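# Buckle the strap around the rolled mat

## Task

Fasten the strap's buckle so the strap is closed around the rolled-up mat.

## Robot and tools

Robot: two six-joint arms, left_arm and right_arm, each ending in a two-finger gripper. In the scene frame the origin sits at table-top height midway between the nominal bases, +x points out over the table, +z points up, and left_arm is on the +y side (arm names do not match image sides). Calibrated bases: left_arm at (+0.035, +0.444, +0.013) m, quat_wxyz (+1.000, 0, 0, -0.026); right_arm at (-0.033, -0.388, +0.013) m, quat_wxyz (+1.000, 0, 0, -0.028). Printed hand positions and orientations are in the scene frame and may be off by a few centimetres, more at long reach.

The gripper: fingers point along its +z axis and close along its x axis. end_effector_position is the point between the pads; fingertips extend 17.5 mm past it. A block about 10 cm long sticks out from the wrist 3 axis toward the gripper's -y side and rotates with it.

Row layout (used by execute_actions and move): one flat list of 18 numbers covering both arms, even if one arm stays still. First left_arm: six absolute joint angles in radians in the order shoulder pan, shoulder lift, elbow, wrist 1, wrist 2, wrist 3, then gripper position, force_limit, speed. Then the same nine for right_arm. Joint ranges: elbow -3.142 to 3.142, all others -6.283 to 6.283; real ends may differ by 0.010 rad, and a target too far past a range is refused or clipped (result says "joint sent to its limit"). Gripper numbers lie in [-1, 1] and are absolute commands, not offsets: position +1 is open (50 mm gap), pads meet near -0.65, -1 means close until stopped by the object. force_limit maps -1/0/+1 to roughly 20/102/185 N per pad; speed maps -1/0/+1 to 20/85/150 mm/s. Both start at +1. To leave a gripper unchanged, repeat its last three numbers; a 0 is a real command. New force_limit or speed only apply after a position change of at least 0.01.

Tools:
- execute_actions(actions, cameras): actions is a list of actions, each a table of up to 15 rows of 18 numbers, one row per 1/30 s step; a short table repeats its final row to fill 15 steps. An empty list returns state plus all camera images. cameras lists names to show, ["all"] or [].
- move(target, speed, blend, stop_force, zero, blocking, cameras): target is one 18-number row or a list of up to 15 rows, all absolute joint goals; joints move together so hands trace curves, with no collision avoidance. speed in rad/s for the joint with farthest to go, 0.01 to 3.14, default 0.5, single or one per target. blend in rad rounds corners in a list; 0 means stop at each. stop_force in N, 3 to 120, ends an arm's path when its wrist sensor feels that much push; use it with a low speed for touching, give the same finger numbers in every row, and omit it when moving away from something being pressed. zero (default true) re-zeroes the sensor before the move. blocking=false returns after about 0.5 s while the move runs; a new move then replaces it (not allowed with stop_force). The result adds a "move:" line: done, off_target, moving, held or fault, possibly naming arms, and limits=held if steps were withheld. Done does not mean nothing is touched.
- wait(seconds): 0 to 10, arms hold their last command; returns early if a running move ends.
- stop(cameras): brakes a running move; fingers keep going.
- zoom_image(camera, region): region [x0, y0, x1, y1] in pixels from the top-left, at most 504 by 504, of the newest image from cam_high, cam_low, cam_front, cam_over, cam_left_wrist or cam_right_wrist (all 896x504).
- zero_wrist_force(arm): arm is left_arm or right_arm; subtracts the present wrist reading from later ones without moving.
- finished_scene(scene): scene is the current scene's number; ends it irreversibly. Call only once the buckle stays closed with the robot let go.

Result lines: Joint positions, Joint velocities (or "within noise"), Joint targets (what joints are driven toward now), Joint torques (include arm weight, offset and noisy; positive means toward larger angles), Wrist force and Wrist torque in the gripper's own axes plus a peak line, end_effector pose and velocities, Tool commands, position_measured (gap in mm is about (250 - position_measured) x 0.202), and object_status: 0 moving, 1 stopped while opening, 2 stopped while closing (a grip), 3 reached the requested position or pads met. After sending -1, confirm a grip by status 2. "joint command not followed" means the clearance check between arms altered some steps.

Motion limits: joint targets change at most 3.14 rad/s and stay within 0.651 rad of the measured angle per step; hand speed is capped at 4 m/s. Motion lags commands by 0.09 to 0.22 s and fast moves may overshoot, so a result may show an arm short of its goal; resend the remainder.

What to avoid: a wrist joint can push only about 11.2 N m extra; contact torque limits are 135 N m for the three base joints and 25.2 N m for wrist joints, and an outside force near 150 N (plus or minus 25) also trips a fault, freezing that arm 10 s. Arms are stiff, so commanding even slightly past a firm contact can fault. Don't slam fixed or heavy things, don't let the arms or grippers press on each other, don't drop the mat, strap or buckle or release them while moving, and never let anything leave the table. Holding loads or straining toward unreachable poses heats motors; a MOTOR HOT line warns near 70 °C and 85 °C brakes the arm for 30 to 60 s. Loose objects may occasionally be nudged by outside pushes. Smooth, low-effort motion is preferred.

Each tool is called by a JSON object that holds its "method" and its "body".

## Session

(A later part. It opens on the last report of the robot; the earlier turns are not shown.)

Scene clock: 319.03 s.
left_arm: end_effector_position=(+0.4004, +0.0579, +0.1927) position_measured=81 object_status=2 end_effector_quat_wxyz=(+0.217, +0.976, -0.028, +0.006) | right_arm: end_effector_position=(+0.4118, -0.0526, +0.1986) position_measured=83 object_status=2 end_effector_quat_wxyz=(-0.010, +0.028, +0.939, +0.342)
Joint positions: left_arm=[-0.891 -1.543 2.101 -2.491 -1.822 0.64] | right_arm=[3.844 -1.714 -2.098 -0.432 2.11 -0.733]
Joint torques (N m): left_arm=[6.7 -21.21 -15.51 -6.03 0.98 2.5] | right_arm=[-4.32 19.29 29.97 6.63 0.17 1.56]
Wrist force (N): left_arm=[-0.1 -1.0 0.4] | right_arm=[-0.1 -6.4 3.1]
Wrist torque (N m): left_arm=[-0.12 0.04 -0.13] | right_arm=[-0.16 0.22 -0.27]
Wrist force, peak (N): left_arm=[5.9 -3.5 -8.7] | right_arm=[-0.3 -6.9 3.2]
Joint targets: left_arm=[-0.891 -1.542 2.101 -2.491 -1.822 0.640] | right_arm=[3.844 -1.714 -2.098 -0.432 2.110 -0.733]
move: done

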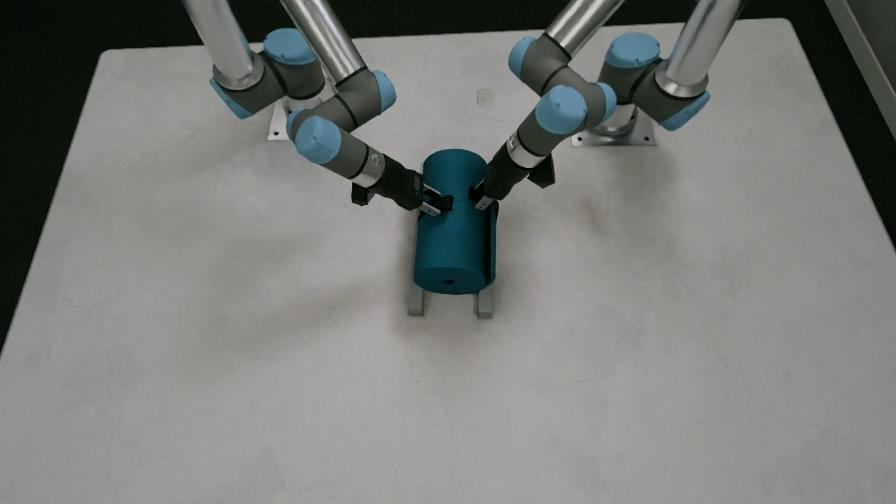

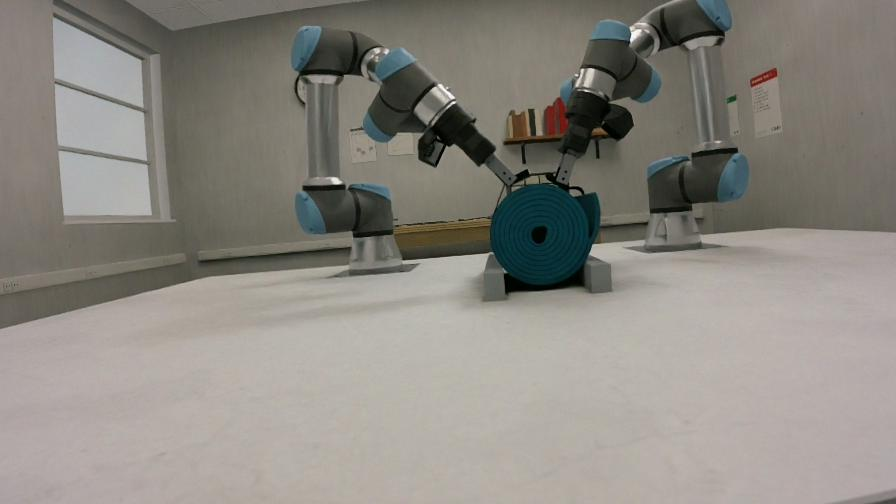

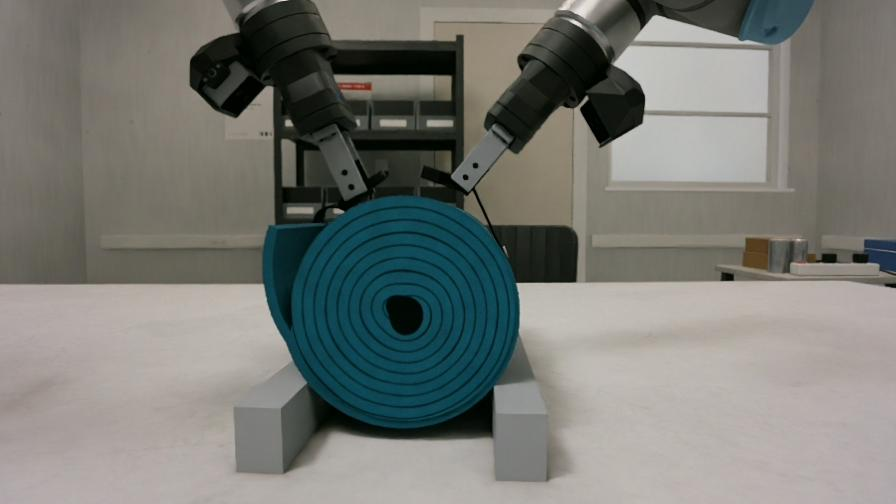

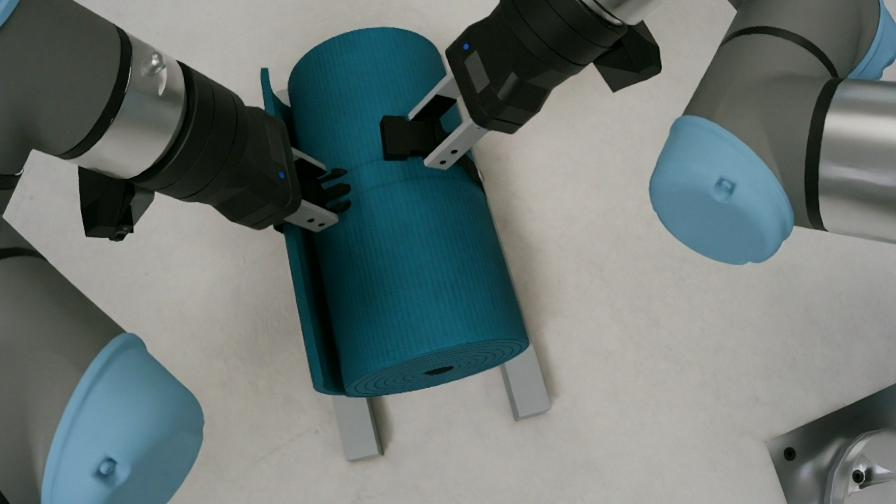

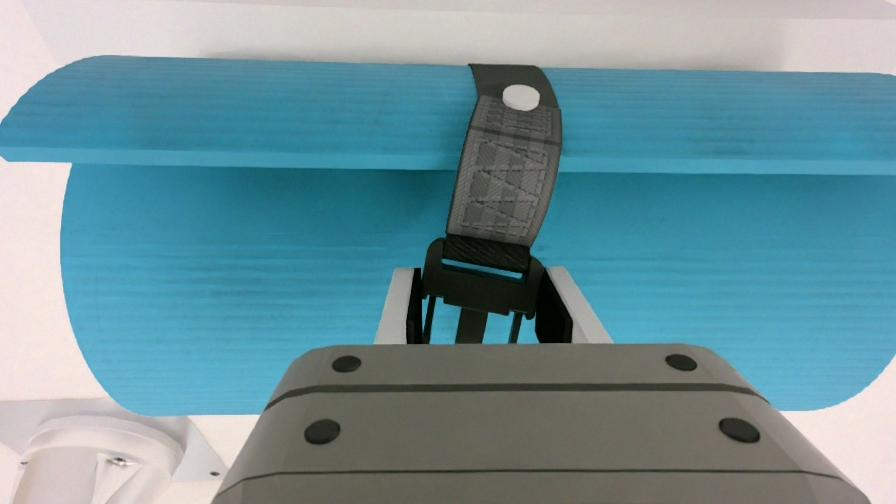

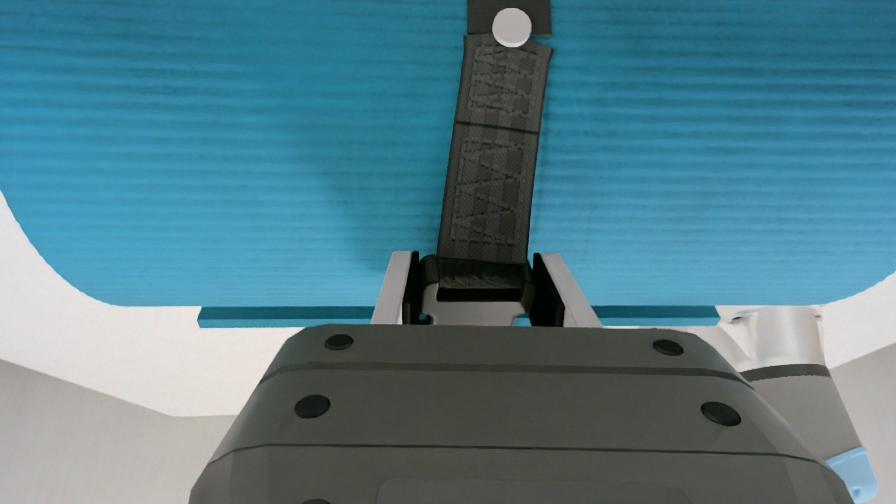

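{"method": "move", "body": {"target": [-0.8911,-1.5424,2.1011,-2.4908,-1.8218,0.64,-1,-0.6,-1,3.8388,-1.7375,-2.1188,-0.3907,2.1122,-0.739,-1,-0.6,-1], "speed": 0.1, "stop_force": 12}}

{"method": "move", "body": {"target": [[-0.8911,-1.5424,2.1011,-2.4908,-1.8218,0.64,-1,-0.6,-1,3.8388,-1.7375,-2.1188,-0.3907,2.1122,-0.739,1,-0.6,-0.7],[-0.8911,-1.5424,2.1011,-2.4908,-1.8218,0.64,-1,-0.6,-1,3.7003,-1.9994,-2.2116,0.2999,2.4877,-0.596,1,-0.6,-0.7]], "speed": 0.25, "cameras": ["cam_front","cam_over","cam_low","cam_right_wrist"]}}

{"method": "zoom_image", "body": {"camera": "cam_front", "region": [300, 130, 500, 250]}}

Scene clock: 357.20 s.
left_arm: end_effector_position=(+0.4004, +0.0579, +0.1926) position_measured=81 object_status=2 end_effector_quat_wxyz=(+0.217, +0.976, -0.028, +0.006) | right_arm: end_effector_position=(+0.4119, -0.0556, +0.1836) position_measured=83 object_status=2 end_effector_quat_wxyz=(-0.010, +0.028, +0.939, +0.342)
Joint positions: left_arm=[-0.891 -1.542 2.101 -2.491 -1.822 0.64] | right_arm=[3.839 -1.738 -2.119 -0.391 2.112 -0.739]
Joint torques (N m): left_arm=[-4.4 -18.49 -16.34 -6.11 -1.74 -2.25] | right_arm=[5.53 37.06 28.69 3.28 0.16 1.17]
Wrist force (N): left_arm=[-0.1 -1.1 0.6] | right_arm=[-1.0 0.2 0.3]
Wrist torque (N m): left_arm=[-0.14 0.04 -0.12] | right_arm=[0.03 0.22 -0.20]
Wrist force, peak (N): left_arm=[0.1 -1.3 0.7] | right_arm=[-0.2 -6.6 3.3]
Joint targets: left_arm=[-0.891 -1.542 2.101 -2.491 -1.822 0.640] | right_arm=[3.839 -1.738 -2.119 -0.391 2.112 -0.739]
move: done

Scene clock: 359.47 s.
left_arm: end_effector_position=(+0.4004, +0.0579, +0.1926) position_measured=81 object_status=2 end_effector_quat_wxyz=(+0.217, +0.976, -0.028, +0.006) | right_arm: end_effector_position=(+0.4159, -0.0526, +0.1819) position_measured=3 object_status=3 end_effector_quat_wxyz=(-0.011, +0.033, +0.929, +0.369)
Joint positions: left_arm=[-0.891 -1.542 2.101 -2.491 -1.822 0.64] | right_arm=[3.82 -1.77 -2.13 -0.305 2.161 -0.722]
Joint torques (N m): left_arm=[-5.9 -17.5 -15.7 -5.69 -1.83 -2.14] | right_arm=[-0.98 25.73 18.02 3.05 1.3 0.21]
Wrist force (N): left_arm=[-0.3 -1.0 0.7] | right_arm=[5.2 6.2 -20.3]
Wrist torque (N m): left_arm=[-0.12 0.08 -0.13] | right_arm=[0.46 -0.07 -0.29]
Wrist force, peak (N): left_arm=[-0.2 -1.2 0.8] | right_arm=[61.6 8.4 -121.1]
Joint targets: left_arm=[-0.891 -1.542 2.101 -2.491 -1.822 0.640] | right_arm=[3.820 -1.770 -2.130 -0.305 2.161 -0.722]
Tool commands: left_gripper/position=-1.0 left_gripper/force_limit=-0.6 left_gripper/speed=-1.0 right_gripper/position=+1.0 right_gripper/force_limit=-0.6 right_gripper/speed=-0.701961
FORCE FAULT: contact force on the right arm reached its limit, and that arm stopped. The contact can be on any part of that arm, not only on its tool. That arm's remaining commands of this call were not run. That arm is still stopped at the end of this call. That arm stays stopped for about 9 more seconds. Until then a move that you send moves the other arm only, and its call returns only when the move has ended. Once the stop has ended, the next robot result says so. If the stop ends while you think or write, that arm runs what you send next. While its stop runs, that arm takes no new command, but its gripper still runs the gripper command that each later call begins with. Until it ends, the stop uses up actions while you think or wait. An arm that is not stopped still takes commands.
move: fault (right_arm); path passed 1 of 2 targets; right_arm: the wrist 1 is farthest, 0.605 rad from its target
Images, in order (width x height): cam_low 896x504, cam_front 896x504, cam_over 896x504, cam_right_wrist 896x504.

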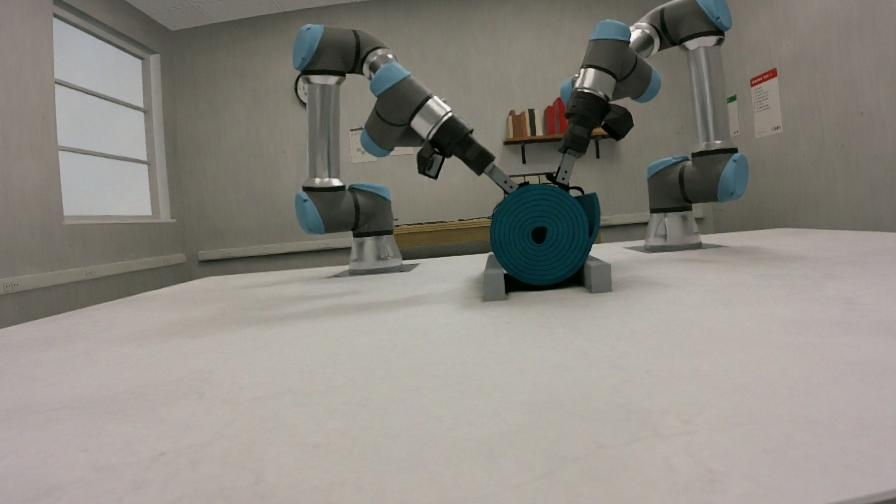

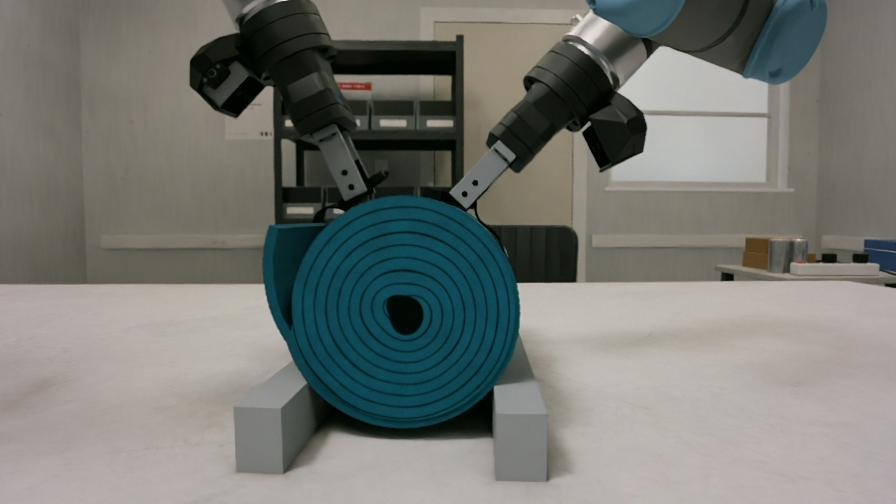

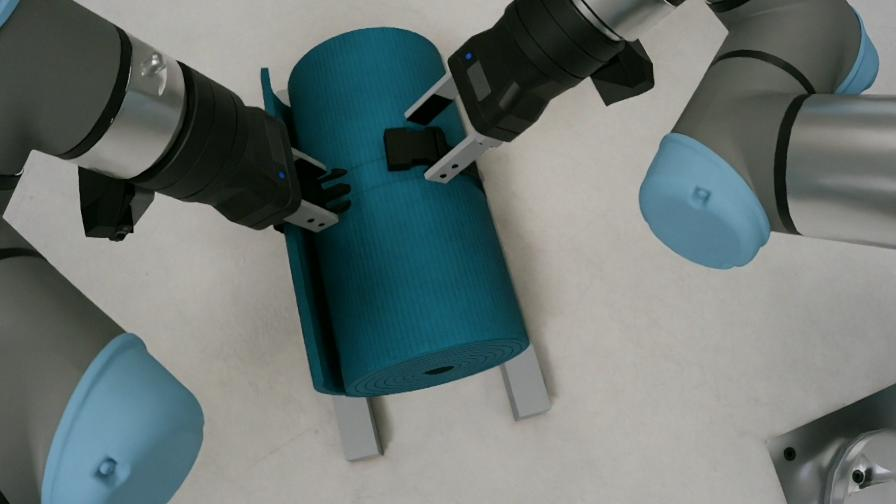

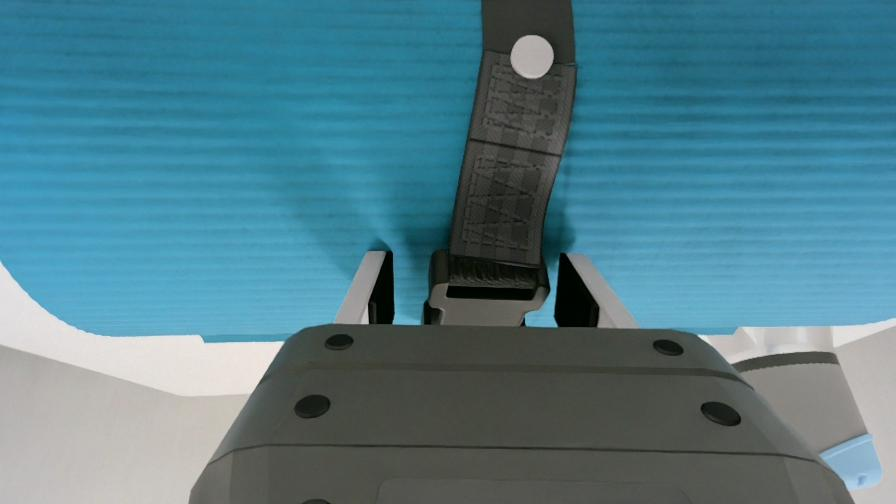

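Scaled by 2.520.

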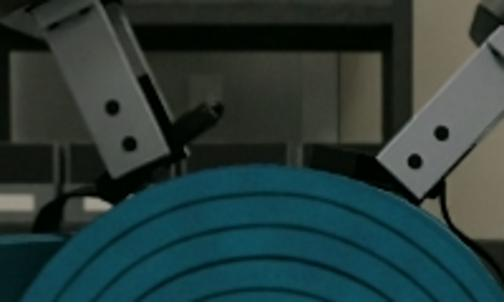

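{"method": "wait", "body": {"seconds": 4}}

{"method": "move", "body": {"target": [[-0.8911,-1.5424,2.1011,-2.4908,-1.8218,0.64,-1,-0.6,-1,3.7695,-1.6501,-2.0696,-0.5662,2.1421,-0.8,1,-0.6,-0.7],[-0.8911,-1.5424,2.1011,-2.4908,-1.8218,0.64,-1,-0.6,-1,3.6135,-1.9137,-2.2357,0.1504,2.5478,-0.704,1,-0.6,-0.7]], "speed": 0.3, "cameras": ["cam_front","cam_over","cam_right_wrist"]}}

Scene clock: 374.13 s.
left_arm: end_effector_position=(+0.4004, +0.0579, +0.1926) position_measured=81 object_status=2 end_effector_quat_wxyz=(+0.217, +0.976, -0.028, +0.006) | right_arm: end_effector_position=(+0.4159, -0.0526, +0.1819) position_measured=3 object_status=3 end_effector_quat_wxyz=(-0.011, +0.033, +0.929, +0.369)
Joint positions: left_arm=[-0.891 -1.542 2.101 -2.491 -1.822 0.64] | right_arm=[3.82 -1.77 -2.13 -0.305 2.161 -0.722]
Joint torques (N m): left_arm=[-4.8 -17.71 -16.1 -5.38 -1.91 -1.92] | right_arm=[-0.97 8.53 18.73 0.42 0.97 0.18]
Wrist force (N): left_arm=[-0.1 -1.0 0.7] | right_arm=[5.4 6.0 -19.9]
Wrist torque (N m): left_arm=[-0.12 0.04 -0.13] | right_arm=[0.48 -0.08 -0.29]
Wrist force, peak (N): left_arm=[-0.2 -1.3 0.8] | right_arm=[5.4 6.4 -20.5]
Joint targets: left_arm=[-0.891 -1.542 2.101 -2.491 -1.822 0.640] | right_arm=[3.820 -1.770 -2.130 -0.305 2.161 -0.722]
Tool commands: left_gripper/position=-1.0 left_gripper/force_limit=-0.6 left_gripper/speed=-1.0 right_gripper/position=+1.0 right_gripper/force_limit=-0.6 right_gripper/speed=-0.701961
FORCE FAULT, CONTINUED: the right arm's stop, for the force fault that an earlier result reported, is over. The rest of the stop counts as 18 of the actions that you can send in this scene. During its stop the right arm's controller moved it back a little. That arm's target is now where it stood when the stop ended, not its last command. That arm accepts commands again.
wait: 4.00 s; at rest from the start

Scene clock: 378.20 s.
left_arm: end_effector_position=(+0.4004, +0.0579, +0.1926) position_measured=81 object_status=2 end_effector_quat_wxyz=(+0.217, +0.976, -0.028, +0.006) | right_arm: end_effector_position=(+0.4118, -0.1025, +0.1993) position_measured=3 object_status=3 end_effector_quat_wxyz=(-0.016, +0.026, +0.843, +0.537)
Joint positions: left_arm=[-0.891 -1.542 2.101 -2.491 -1.822 0.64] | right_arm=[3.613 -1.914 -2.236 0.15 2.548 -0.704]
Joint torques (N m): left_arm=[-5.02 -16.56 -15.52 -5.18 -1.63 -2.04] | right_arm=[6.27 39.38 23.35 4.02 -0.92 -0.84]
Wrist force (N): left_arm=[-0.1 -0.9 0.6] | right_arm=[-2.2 0.9 1.0]
Wrist torque (N m): left_arm=[-0.11 0.04 -0.13] | right_arm=[0.21 0.61 -0.45]
Wrist force, peak (N): left_arm=[-0.1 -1.2 0.7] | right_arm=[4.7 7.9 -20.0]
Joint targets: left_arm=[-0.891 -1.542 2.101 -2.491 -1.822 0.640] | right_arm=[3.614 -1.914 -2.236 0.150 2.548 -0.704]
move: done
Images, in order (width x height): cam_front 896x504, cam_over 896x504, cam_right_wrist 896x504.

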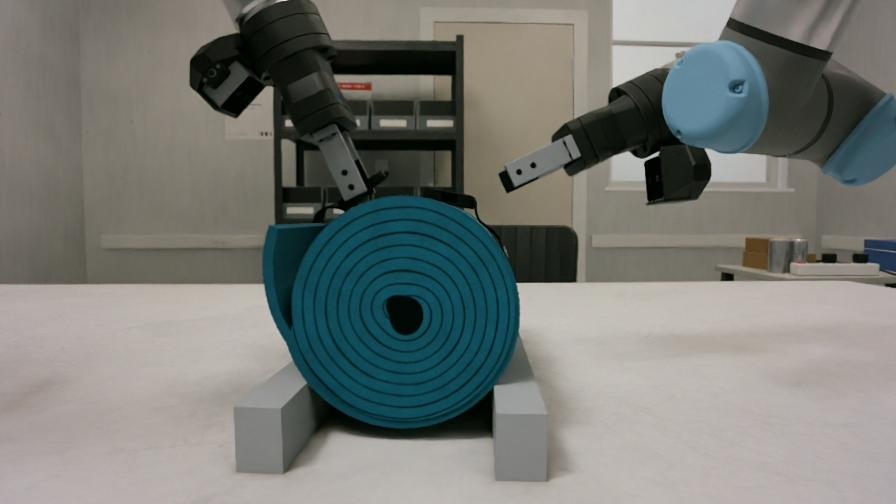

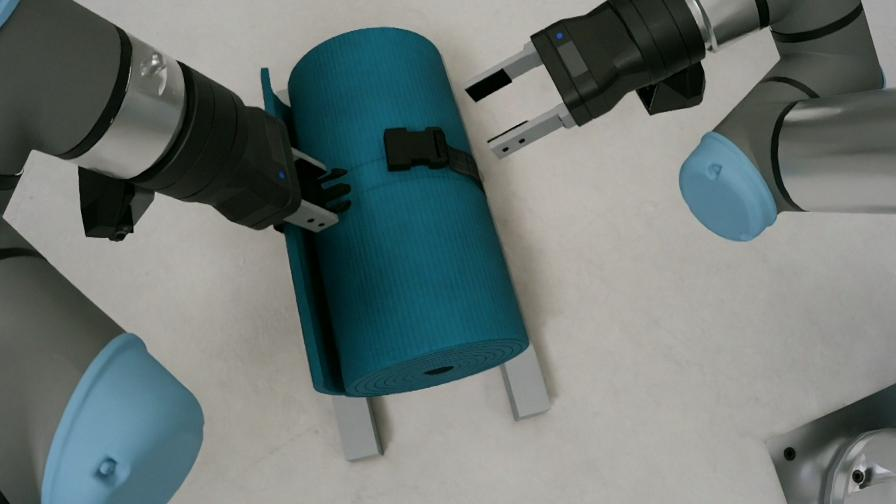

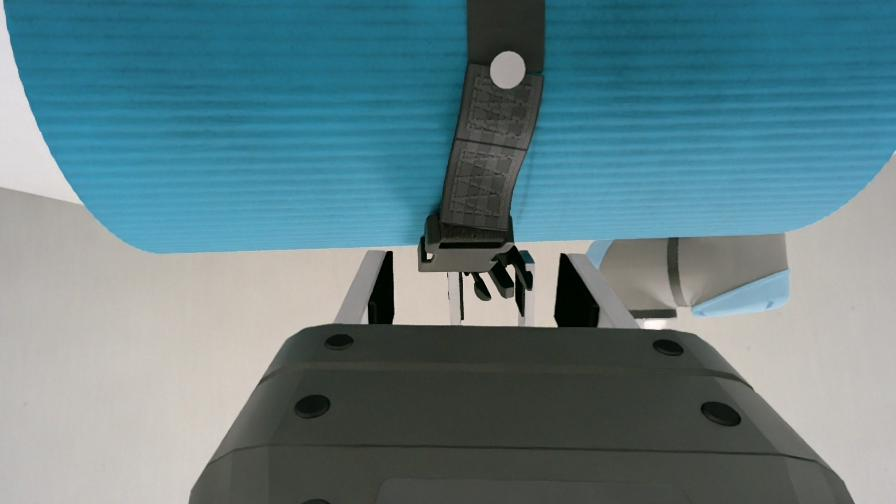

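{"method": "move", "body": {"target": [-0.8911,-1.5424,2.1011,-2.4908,-1.8218,0.64,-1,-0.6,-1,3.7003,-1.9994,-2.2116,0.2999,2.4877,-0.596,1,-0.6,-0.7], "speed": 0.08, "stop_force": 12, "cameras": ["cam_front","cam_over","cam_right_wrist"]}}

Scene clock: 384.10 s.
left_arm: end_effector_position=(+0.4004, +0.0579, +0.1926) position_measured=81 object_status=2 end_effector_quat_wxyz=(+0.217, +0.976, -0.028, +0.006) | right_arm: end_effector_position=(+0.4119, -0.0607, +0.1798) position_measured=3 object_status=3 end_effector_quat_wxyz=(-0.016, +0.026, +0.843, +0.537)
Joint positions: left_arm=[-0.891 -1.542 2.101 -2.491 -1.822 0.64] | right_arm=[3.7 -1.999 -2.212 0.3 2.488 -0.596]
Joint torques (N m): left_arm=[-4.84 -17.52 -15.33 -4.94 -1.85 -1.84] | right_arm=[-4.24 38.66 2.53 1.29 3.74 -1.19]
Wrist force (N): left_arm=[-0.2 -1.0 0.7] | right_arm=[-1.2 2.3 -6.7]
Wrist torque (N m): left_arm=[-0.13 0.05 -0.13] | right_arm=[0.28 0.37 -0.50]
Wrist force, peak (N): left_arm=[0.1 -1.2 0.7] | right_arm=[-1.6 1.8 -9.4]
Joint targets: left_arm=[-0.891 -1.542 2.101 -2.491 -1.822 0.640] | right_arm=[3.700 -1.999 -2.212 0.300 2.488 -0.596]
move: done
Images, in order (width x height): cam_front 896x504, cam_over 896x504, cam_right_wrist 896x504.

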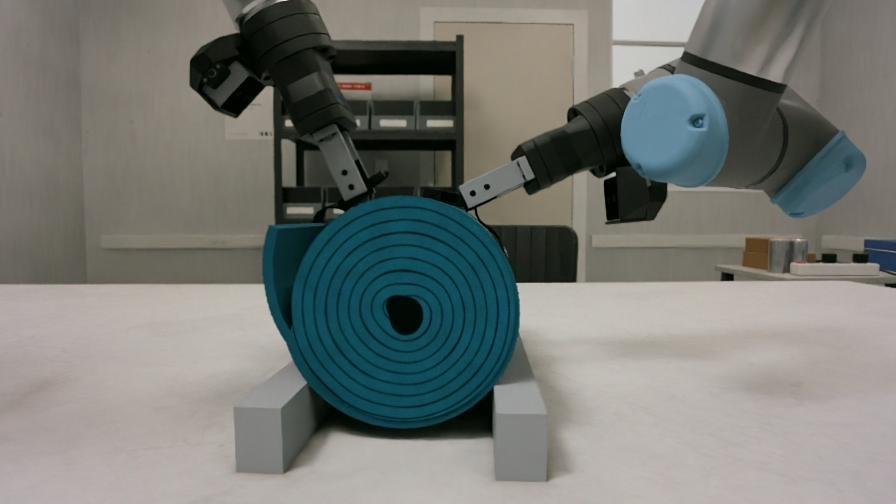

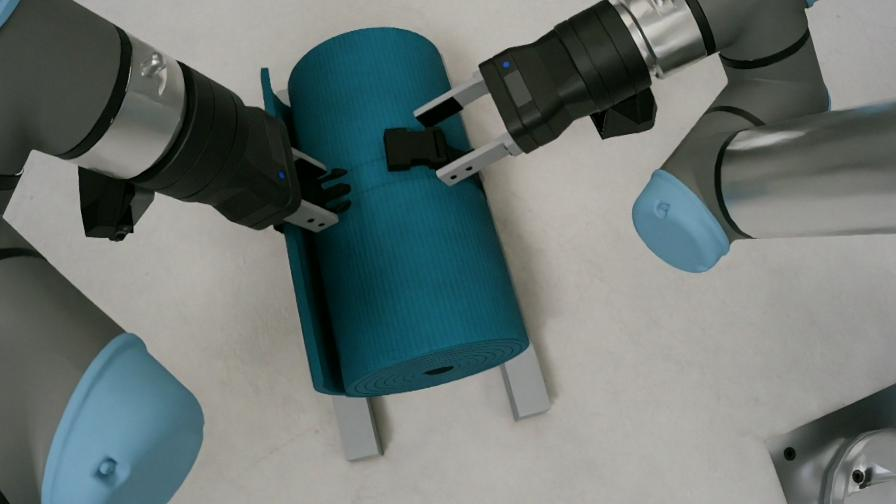

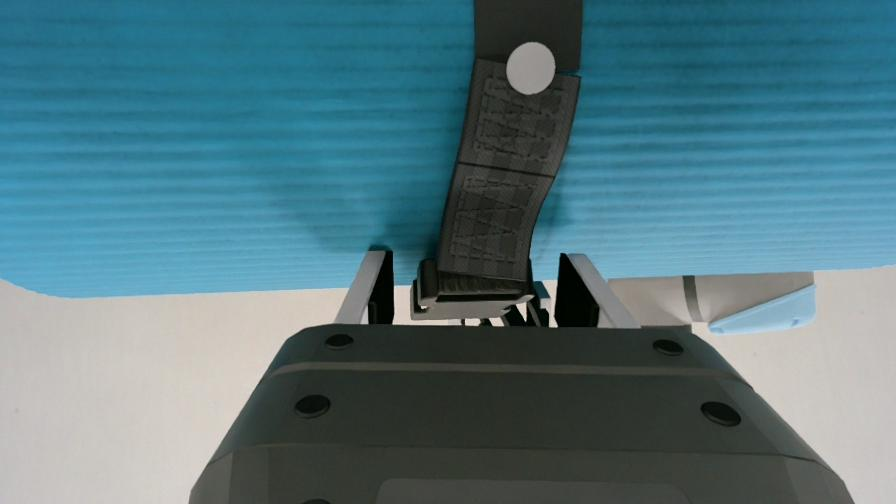

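{"method": "move", "body": {"target": [-0.8911,-1.5424,2.1011,-2.4908,-1.8218,0.64,-1,-0.6,-1,3.7003,-1.9994,-2.2116,0.2999,2.4877,-0.596,-1,-0.5,-1], "cameras": ["cam_front","cam_right_wrist"]}}

{"method": "zoom_image", "body": {"camera": "cam_front", "region": [300, 130, 500, 250]}}

Scene clock: 388.33 s.
left_arm: end_effector_position=(+0.4004, +0.0579, +0.1926) position_measured=81 object_status=2 end_effector_quat_wxyz=(+0.217, +0.976, -0.028, +0.006) | right_arm: end_effector_position=(+0.4119, -0.0607, +0.1798) position_measured=85 object_status=0 end_effector_quat_wxyz=(-0.016, +0.026, +0.843, +0.537)
Joint positions: left_arm=[-0.891 -1.542 2.101 -2.491 -1.822 0.64] | right_arm=[3.7 -1.999 -2.212 0.3 2.488 -0.596]
Joint torques (N m): left_arm=[-5.1 -17.54 -16.7 -4.94 -1.75 -1.76] | right_arm=[0.42 37.87 2.98 2.88 3.69 -0.93]
Wrist force (N): left_arm=[-0.3 -1.0 0.5] | right_arm=[-2.4 0.9 0.4]
Wrist torque (N m): left_arm=[-0.13 0.07 -0.13] | right_arm=[0.19 0.59 -0.48]
Wrist force, peak (N): left_arm=[-0.2 -1.3 0.7] | right_arm=[-4.9 3.5 -5.8]
Joint targets: left_arm=[-0.891 -1.542 2.101 -2.491 -1.822 0.640] | right_arm=[3.700 -1.999 -2.212 0.300 2.488 -0.596]
move: done
Images, in order (width x height): cam_front 896x504, cam_right_wrist 896x504.

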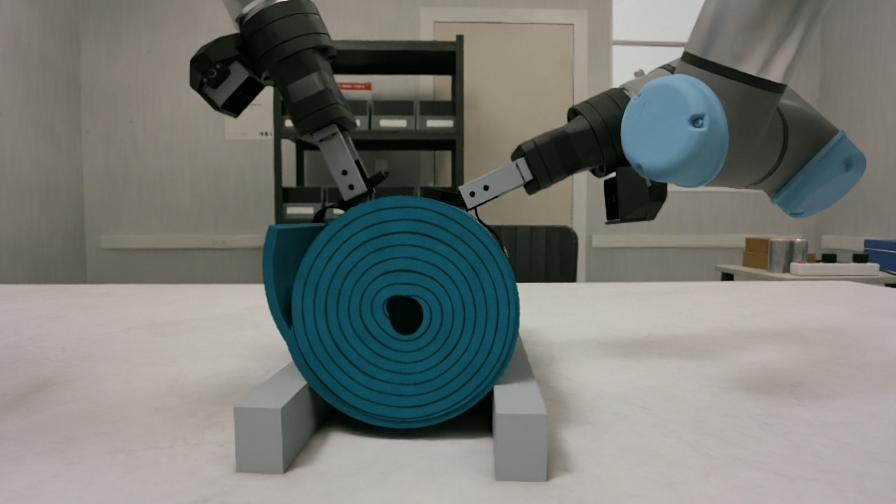

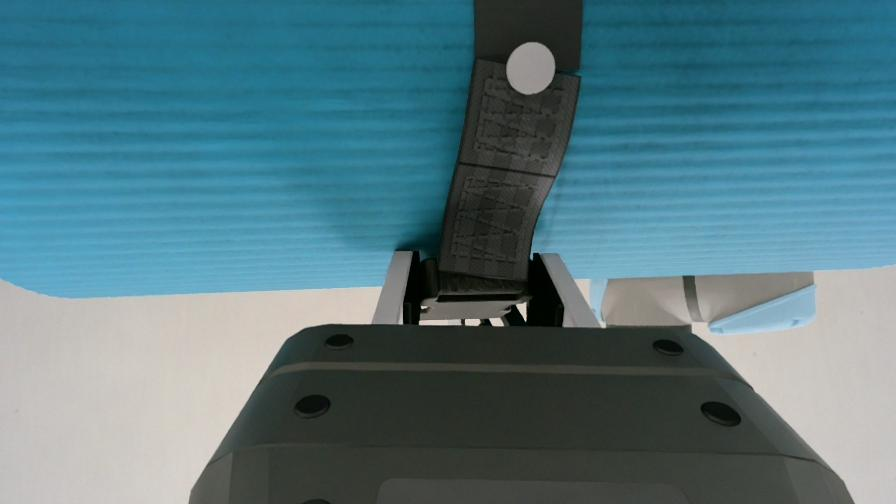

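Scaled by 2.520.

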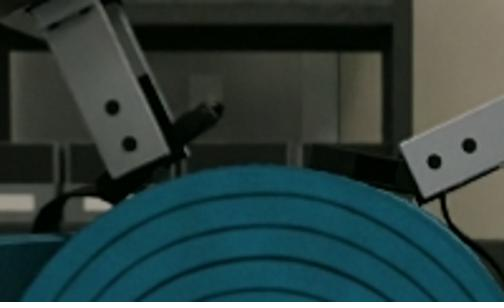

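{"method": "move", "body": {"target": [[-0.9928,-1.4588,1.8355,-2.0534,-1.6321,0.583,-1,-0.6,-1,3.7911,-1.7603,-2.1624,-0.2340,2.2344,-0.721,-1,-0.5,-1],[-1.0669,-1.2919,1.5831,-1.7048,-1.4949,0.506,-1,-0.6,-1,3.7911,-1.7603,-2.1624,-0.2340,2.2344,-0.721,-1,-0.5,-1]], "speed": 0.15, "blend": 0.05, "cameras": ["all"]}}

{"method": "zoom_image", "body": {"camera": "cam_front", "region": [300, 130, 500, 250]}}

{"method": "zoom_image", "body": {"camera": "cam_low", "region": [480, 140, 620, 220]}}

{"method": "zoom_image", "body": {"camera": "cam_over", "region": [250, 80, 500, 280]}}

Scene clock: 416.23 s.
left_arm: end_effector_position=(+0.4133, +0.0149, +0.2004) position_measured=81 object_status=2 end_effector_quat_wxyz=(-0.087, +0.996, -0.030, -0.003) | right_arm: end_effector_position=(+0.4089, -0.0581, +0.1957) position_measured=85 object_status=2 end_effector_quat_wxyz=(-0.012, +0.028, +0.913, +0.406)
Joint positions: left_arm=[-1.067 -1.292 1.583 -1.705 -1.495 0.506] | right_arm=[3.791 -1.76 -2.162 -0.234 2.234 -0.721]
Joint torques (N m): left_arm=[8.52 -46.99 -18 -5.4 -1.76 2.22] | right_arm=[-6.29 22.58 20.53 6.3 4.53 0.86]
Wrist force (N): left_arm=[-0.3 -2.1 0.0] | right_arm=[-1.4 -7.8 3.2]
Wrist torque (N m): left_arm=[0.03 -0.06 0.07] | right_arm=[0.13 0.41 -0.29]
Wrist force, peak (N): left_arm=[-0.9 -2.5 -0.5] | right_arm=[-1.9 -8.5 3.3]
Joint targets: left_arm=[-1.067 -1.292 1.583 -1.705 -1.495 0.506] | right_arm=[3.791 -1.760 -2.162 -0.234 2.234 -0.721]
move: done

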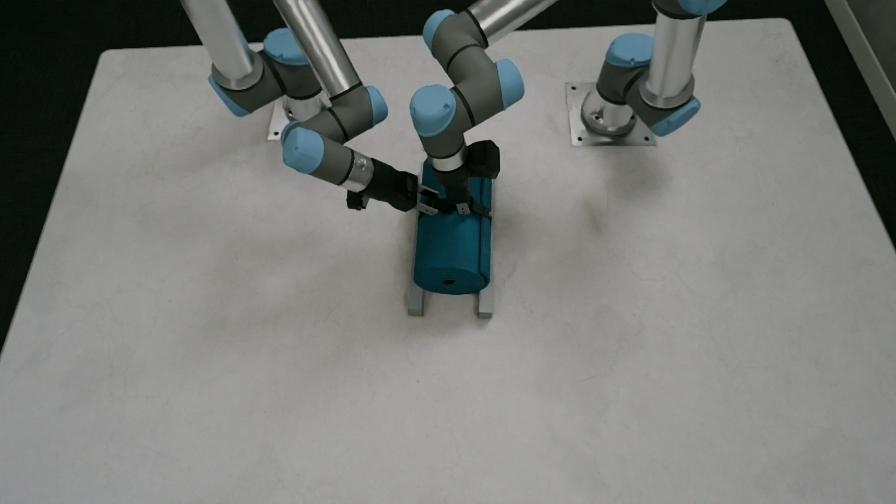

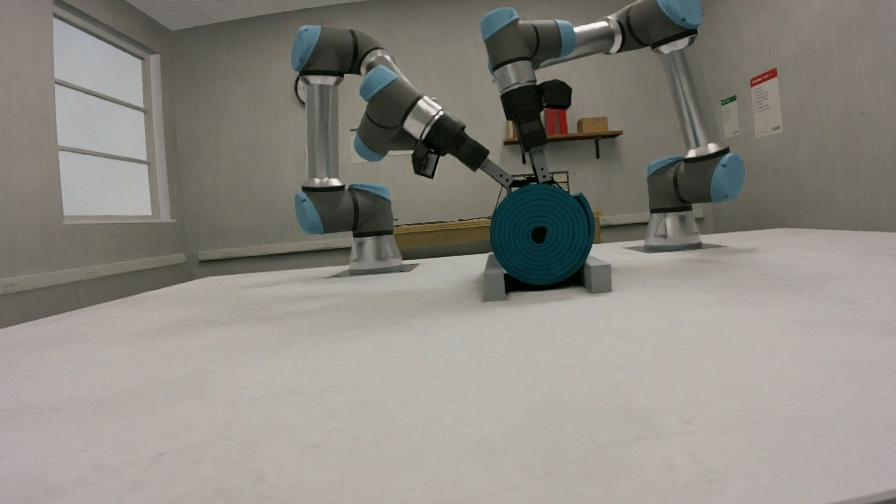

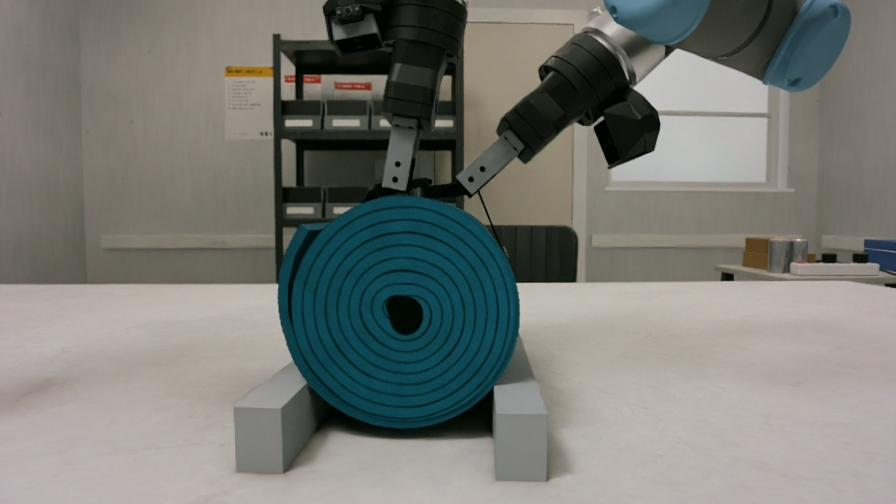

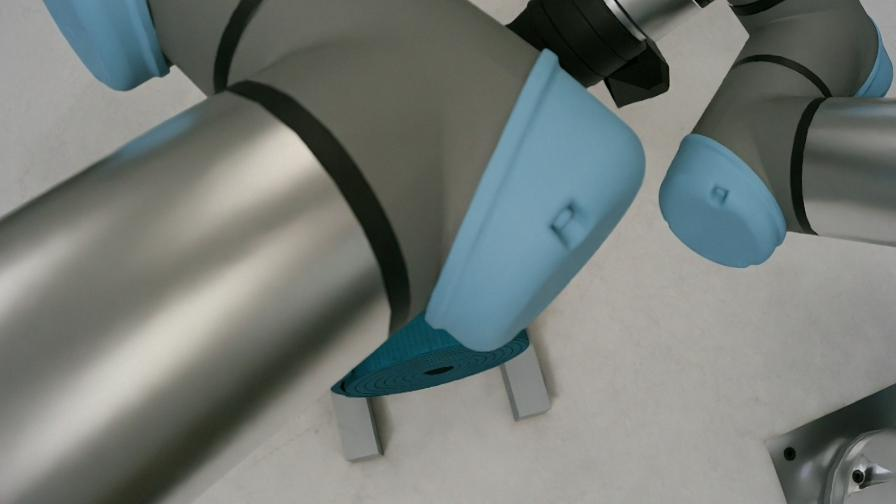

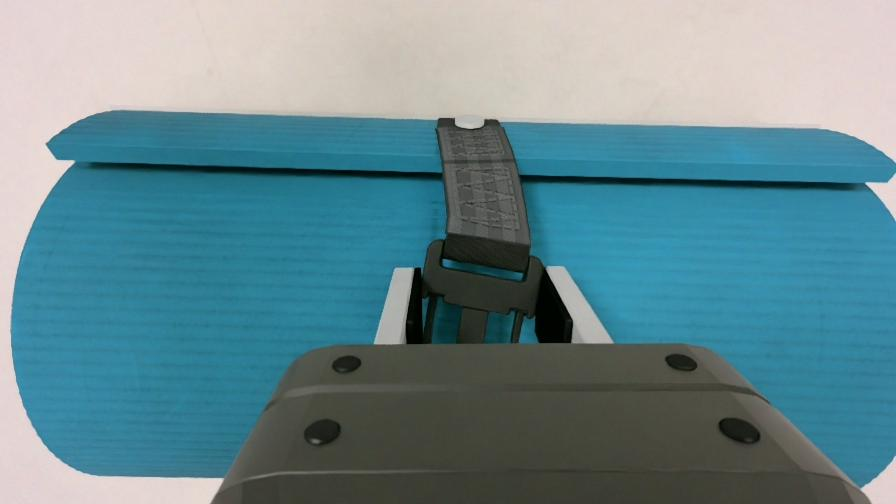

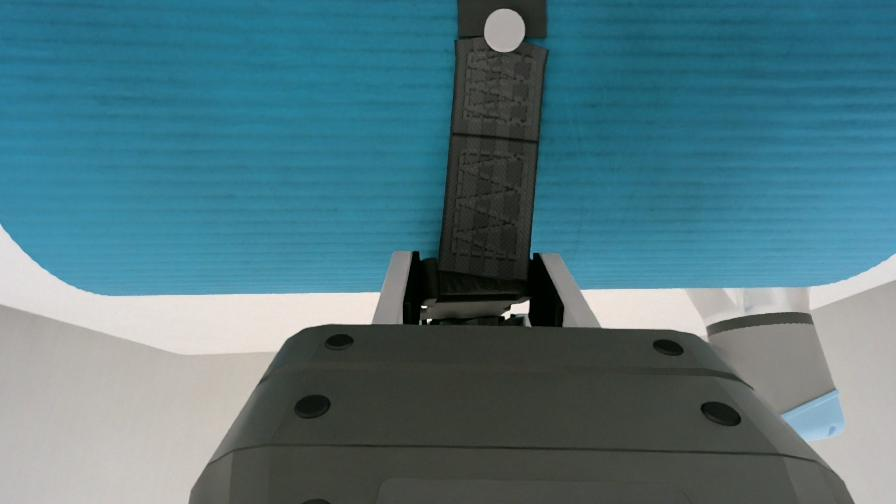

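Scaled by 2.520.

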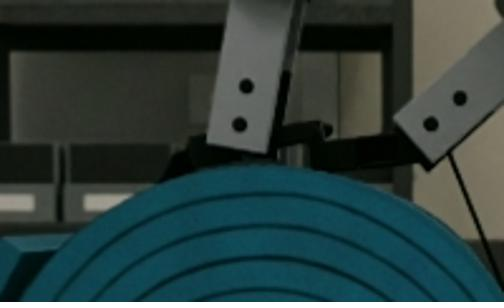

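Scaled by 3.600.

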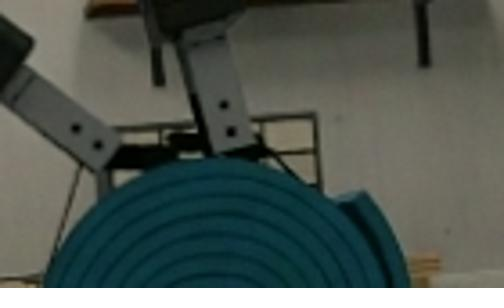

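Scaled by 2.016.

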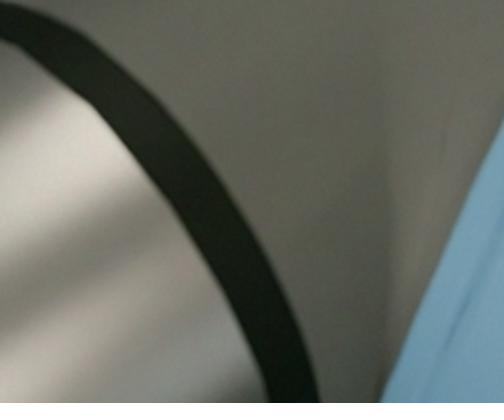

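{"method": "zoom_image", "body": {"camera": "cam_left_wrist", "region": [370, 220, 610, 350]}}

{"method": "zoom_image", "body": {"camera": "cam_right_wrist", "region": [370, 230, 610, 350]}}

{"method": "zoom_image", "body": {"camera": "cam_high", "region": [400, 160, 510, 230]}}

Scaled by 2.100.

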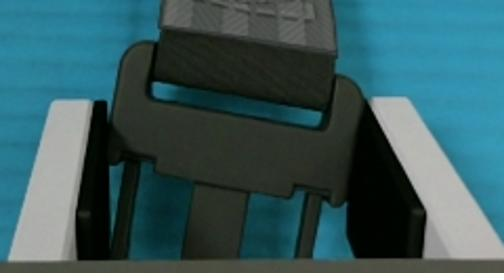

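Scaled by 2.100.

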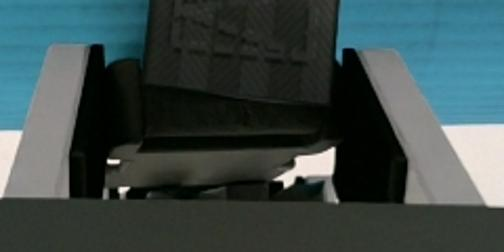

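Scaled by 4.582.

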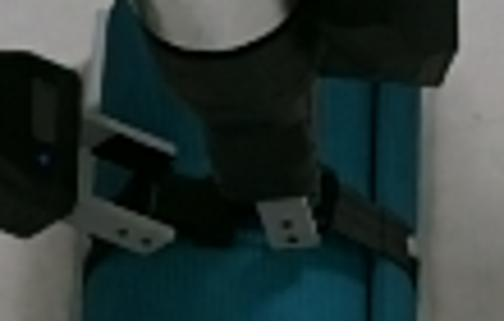

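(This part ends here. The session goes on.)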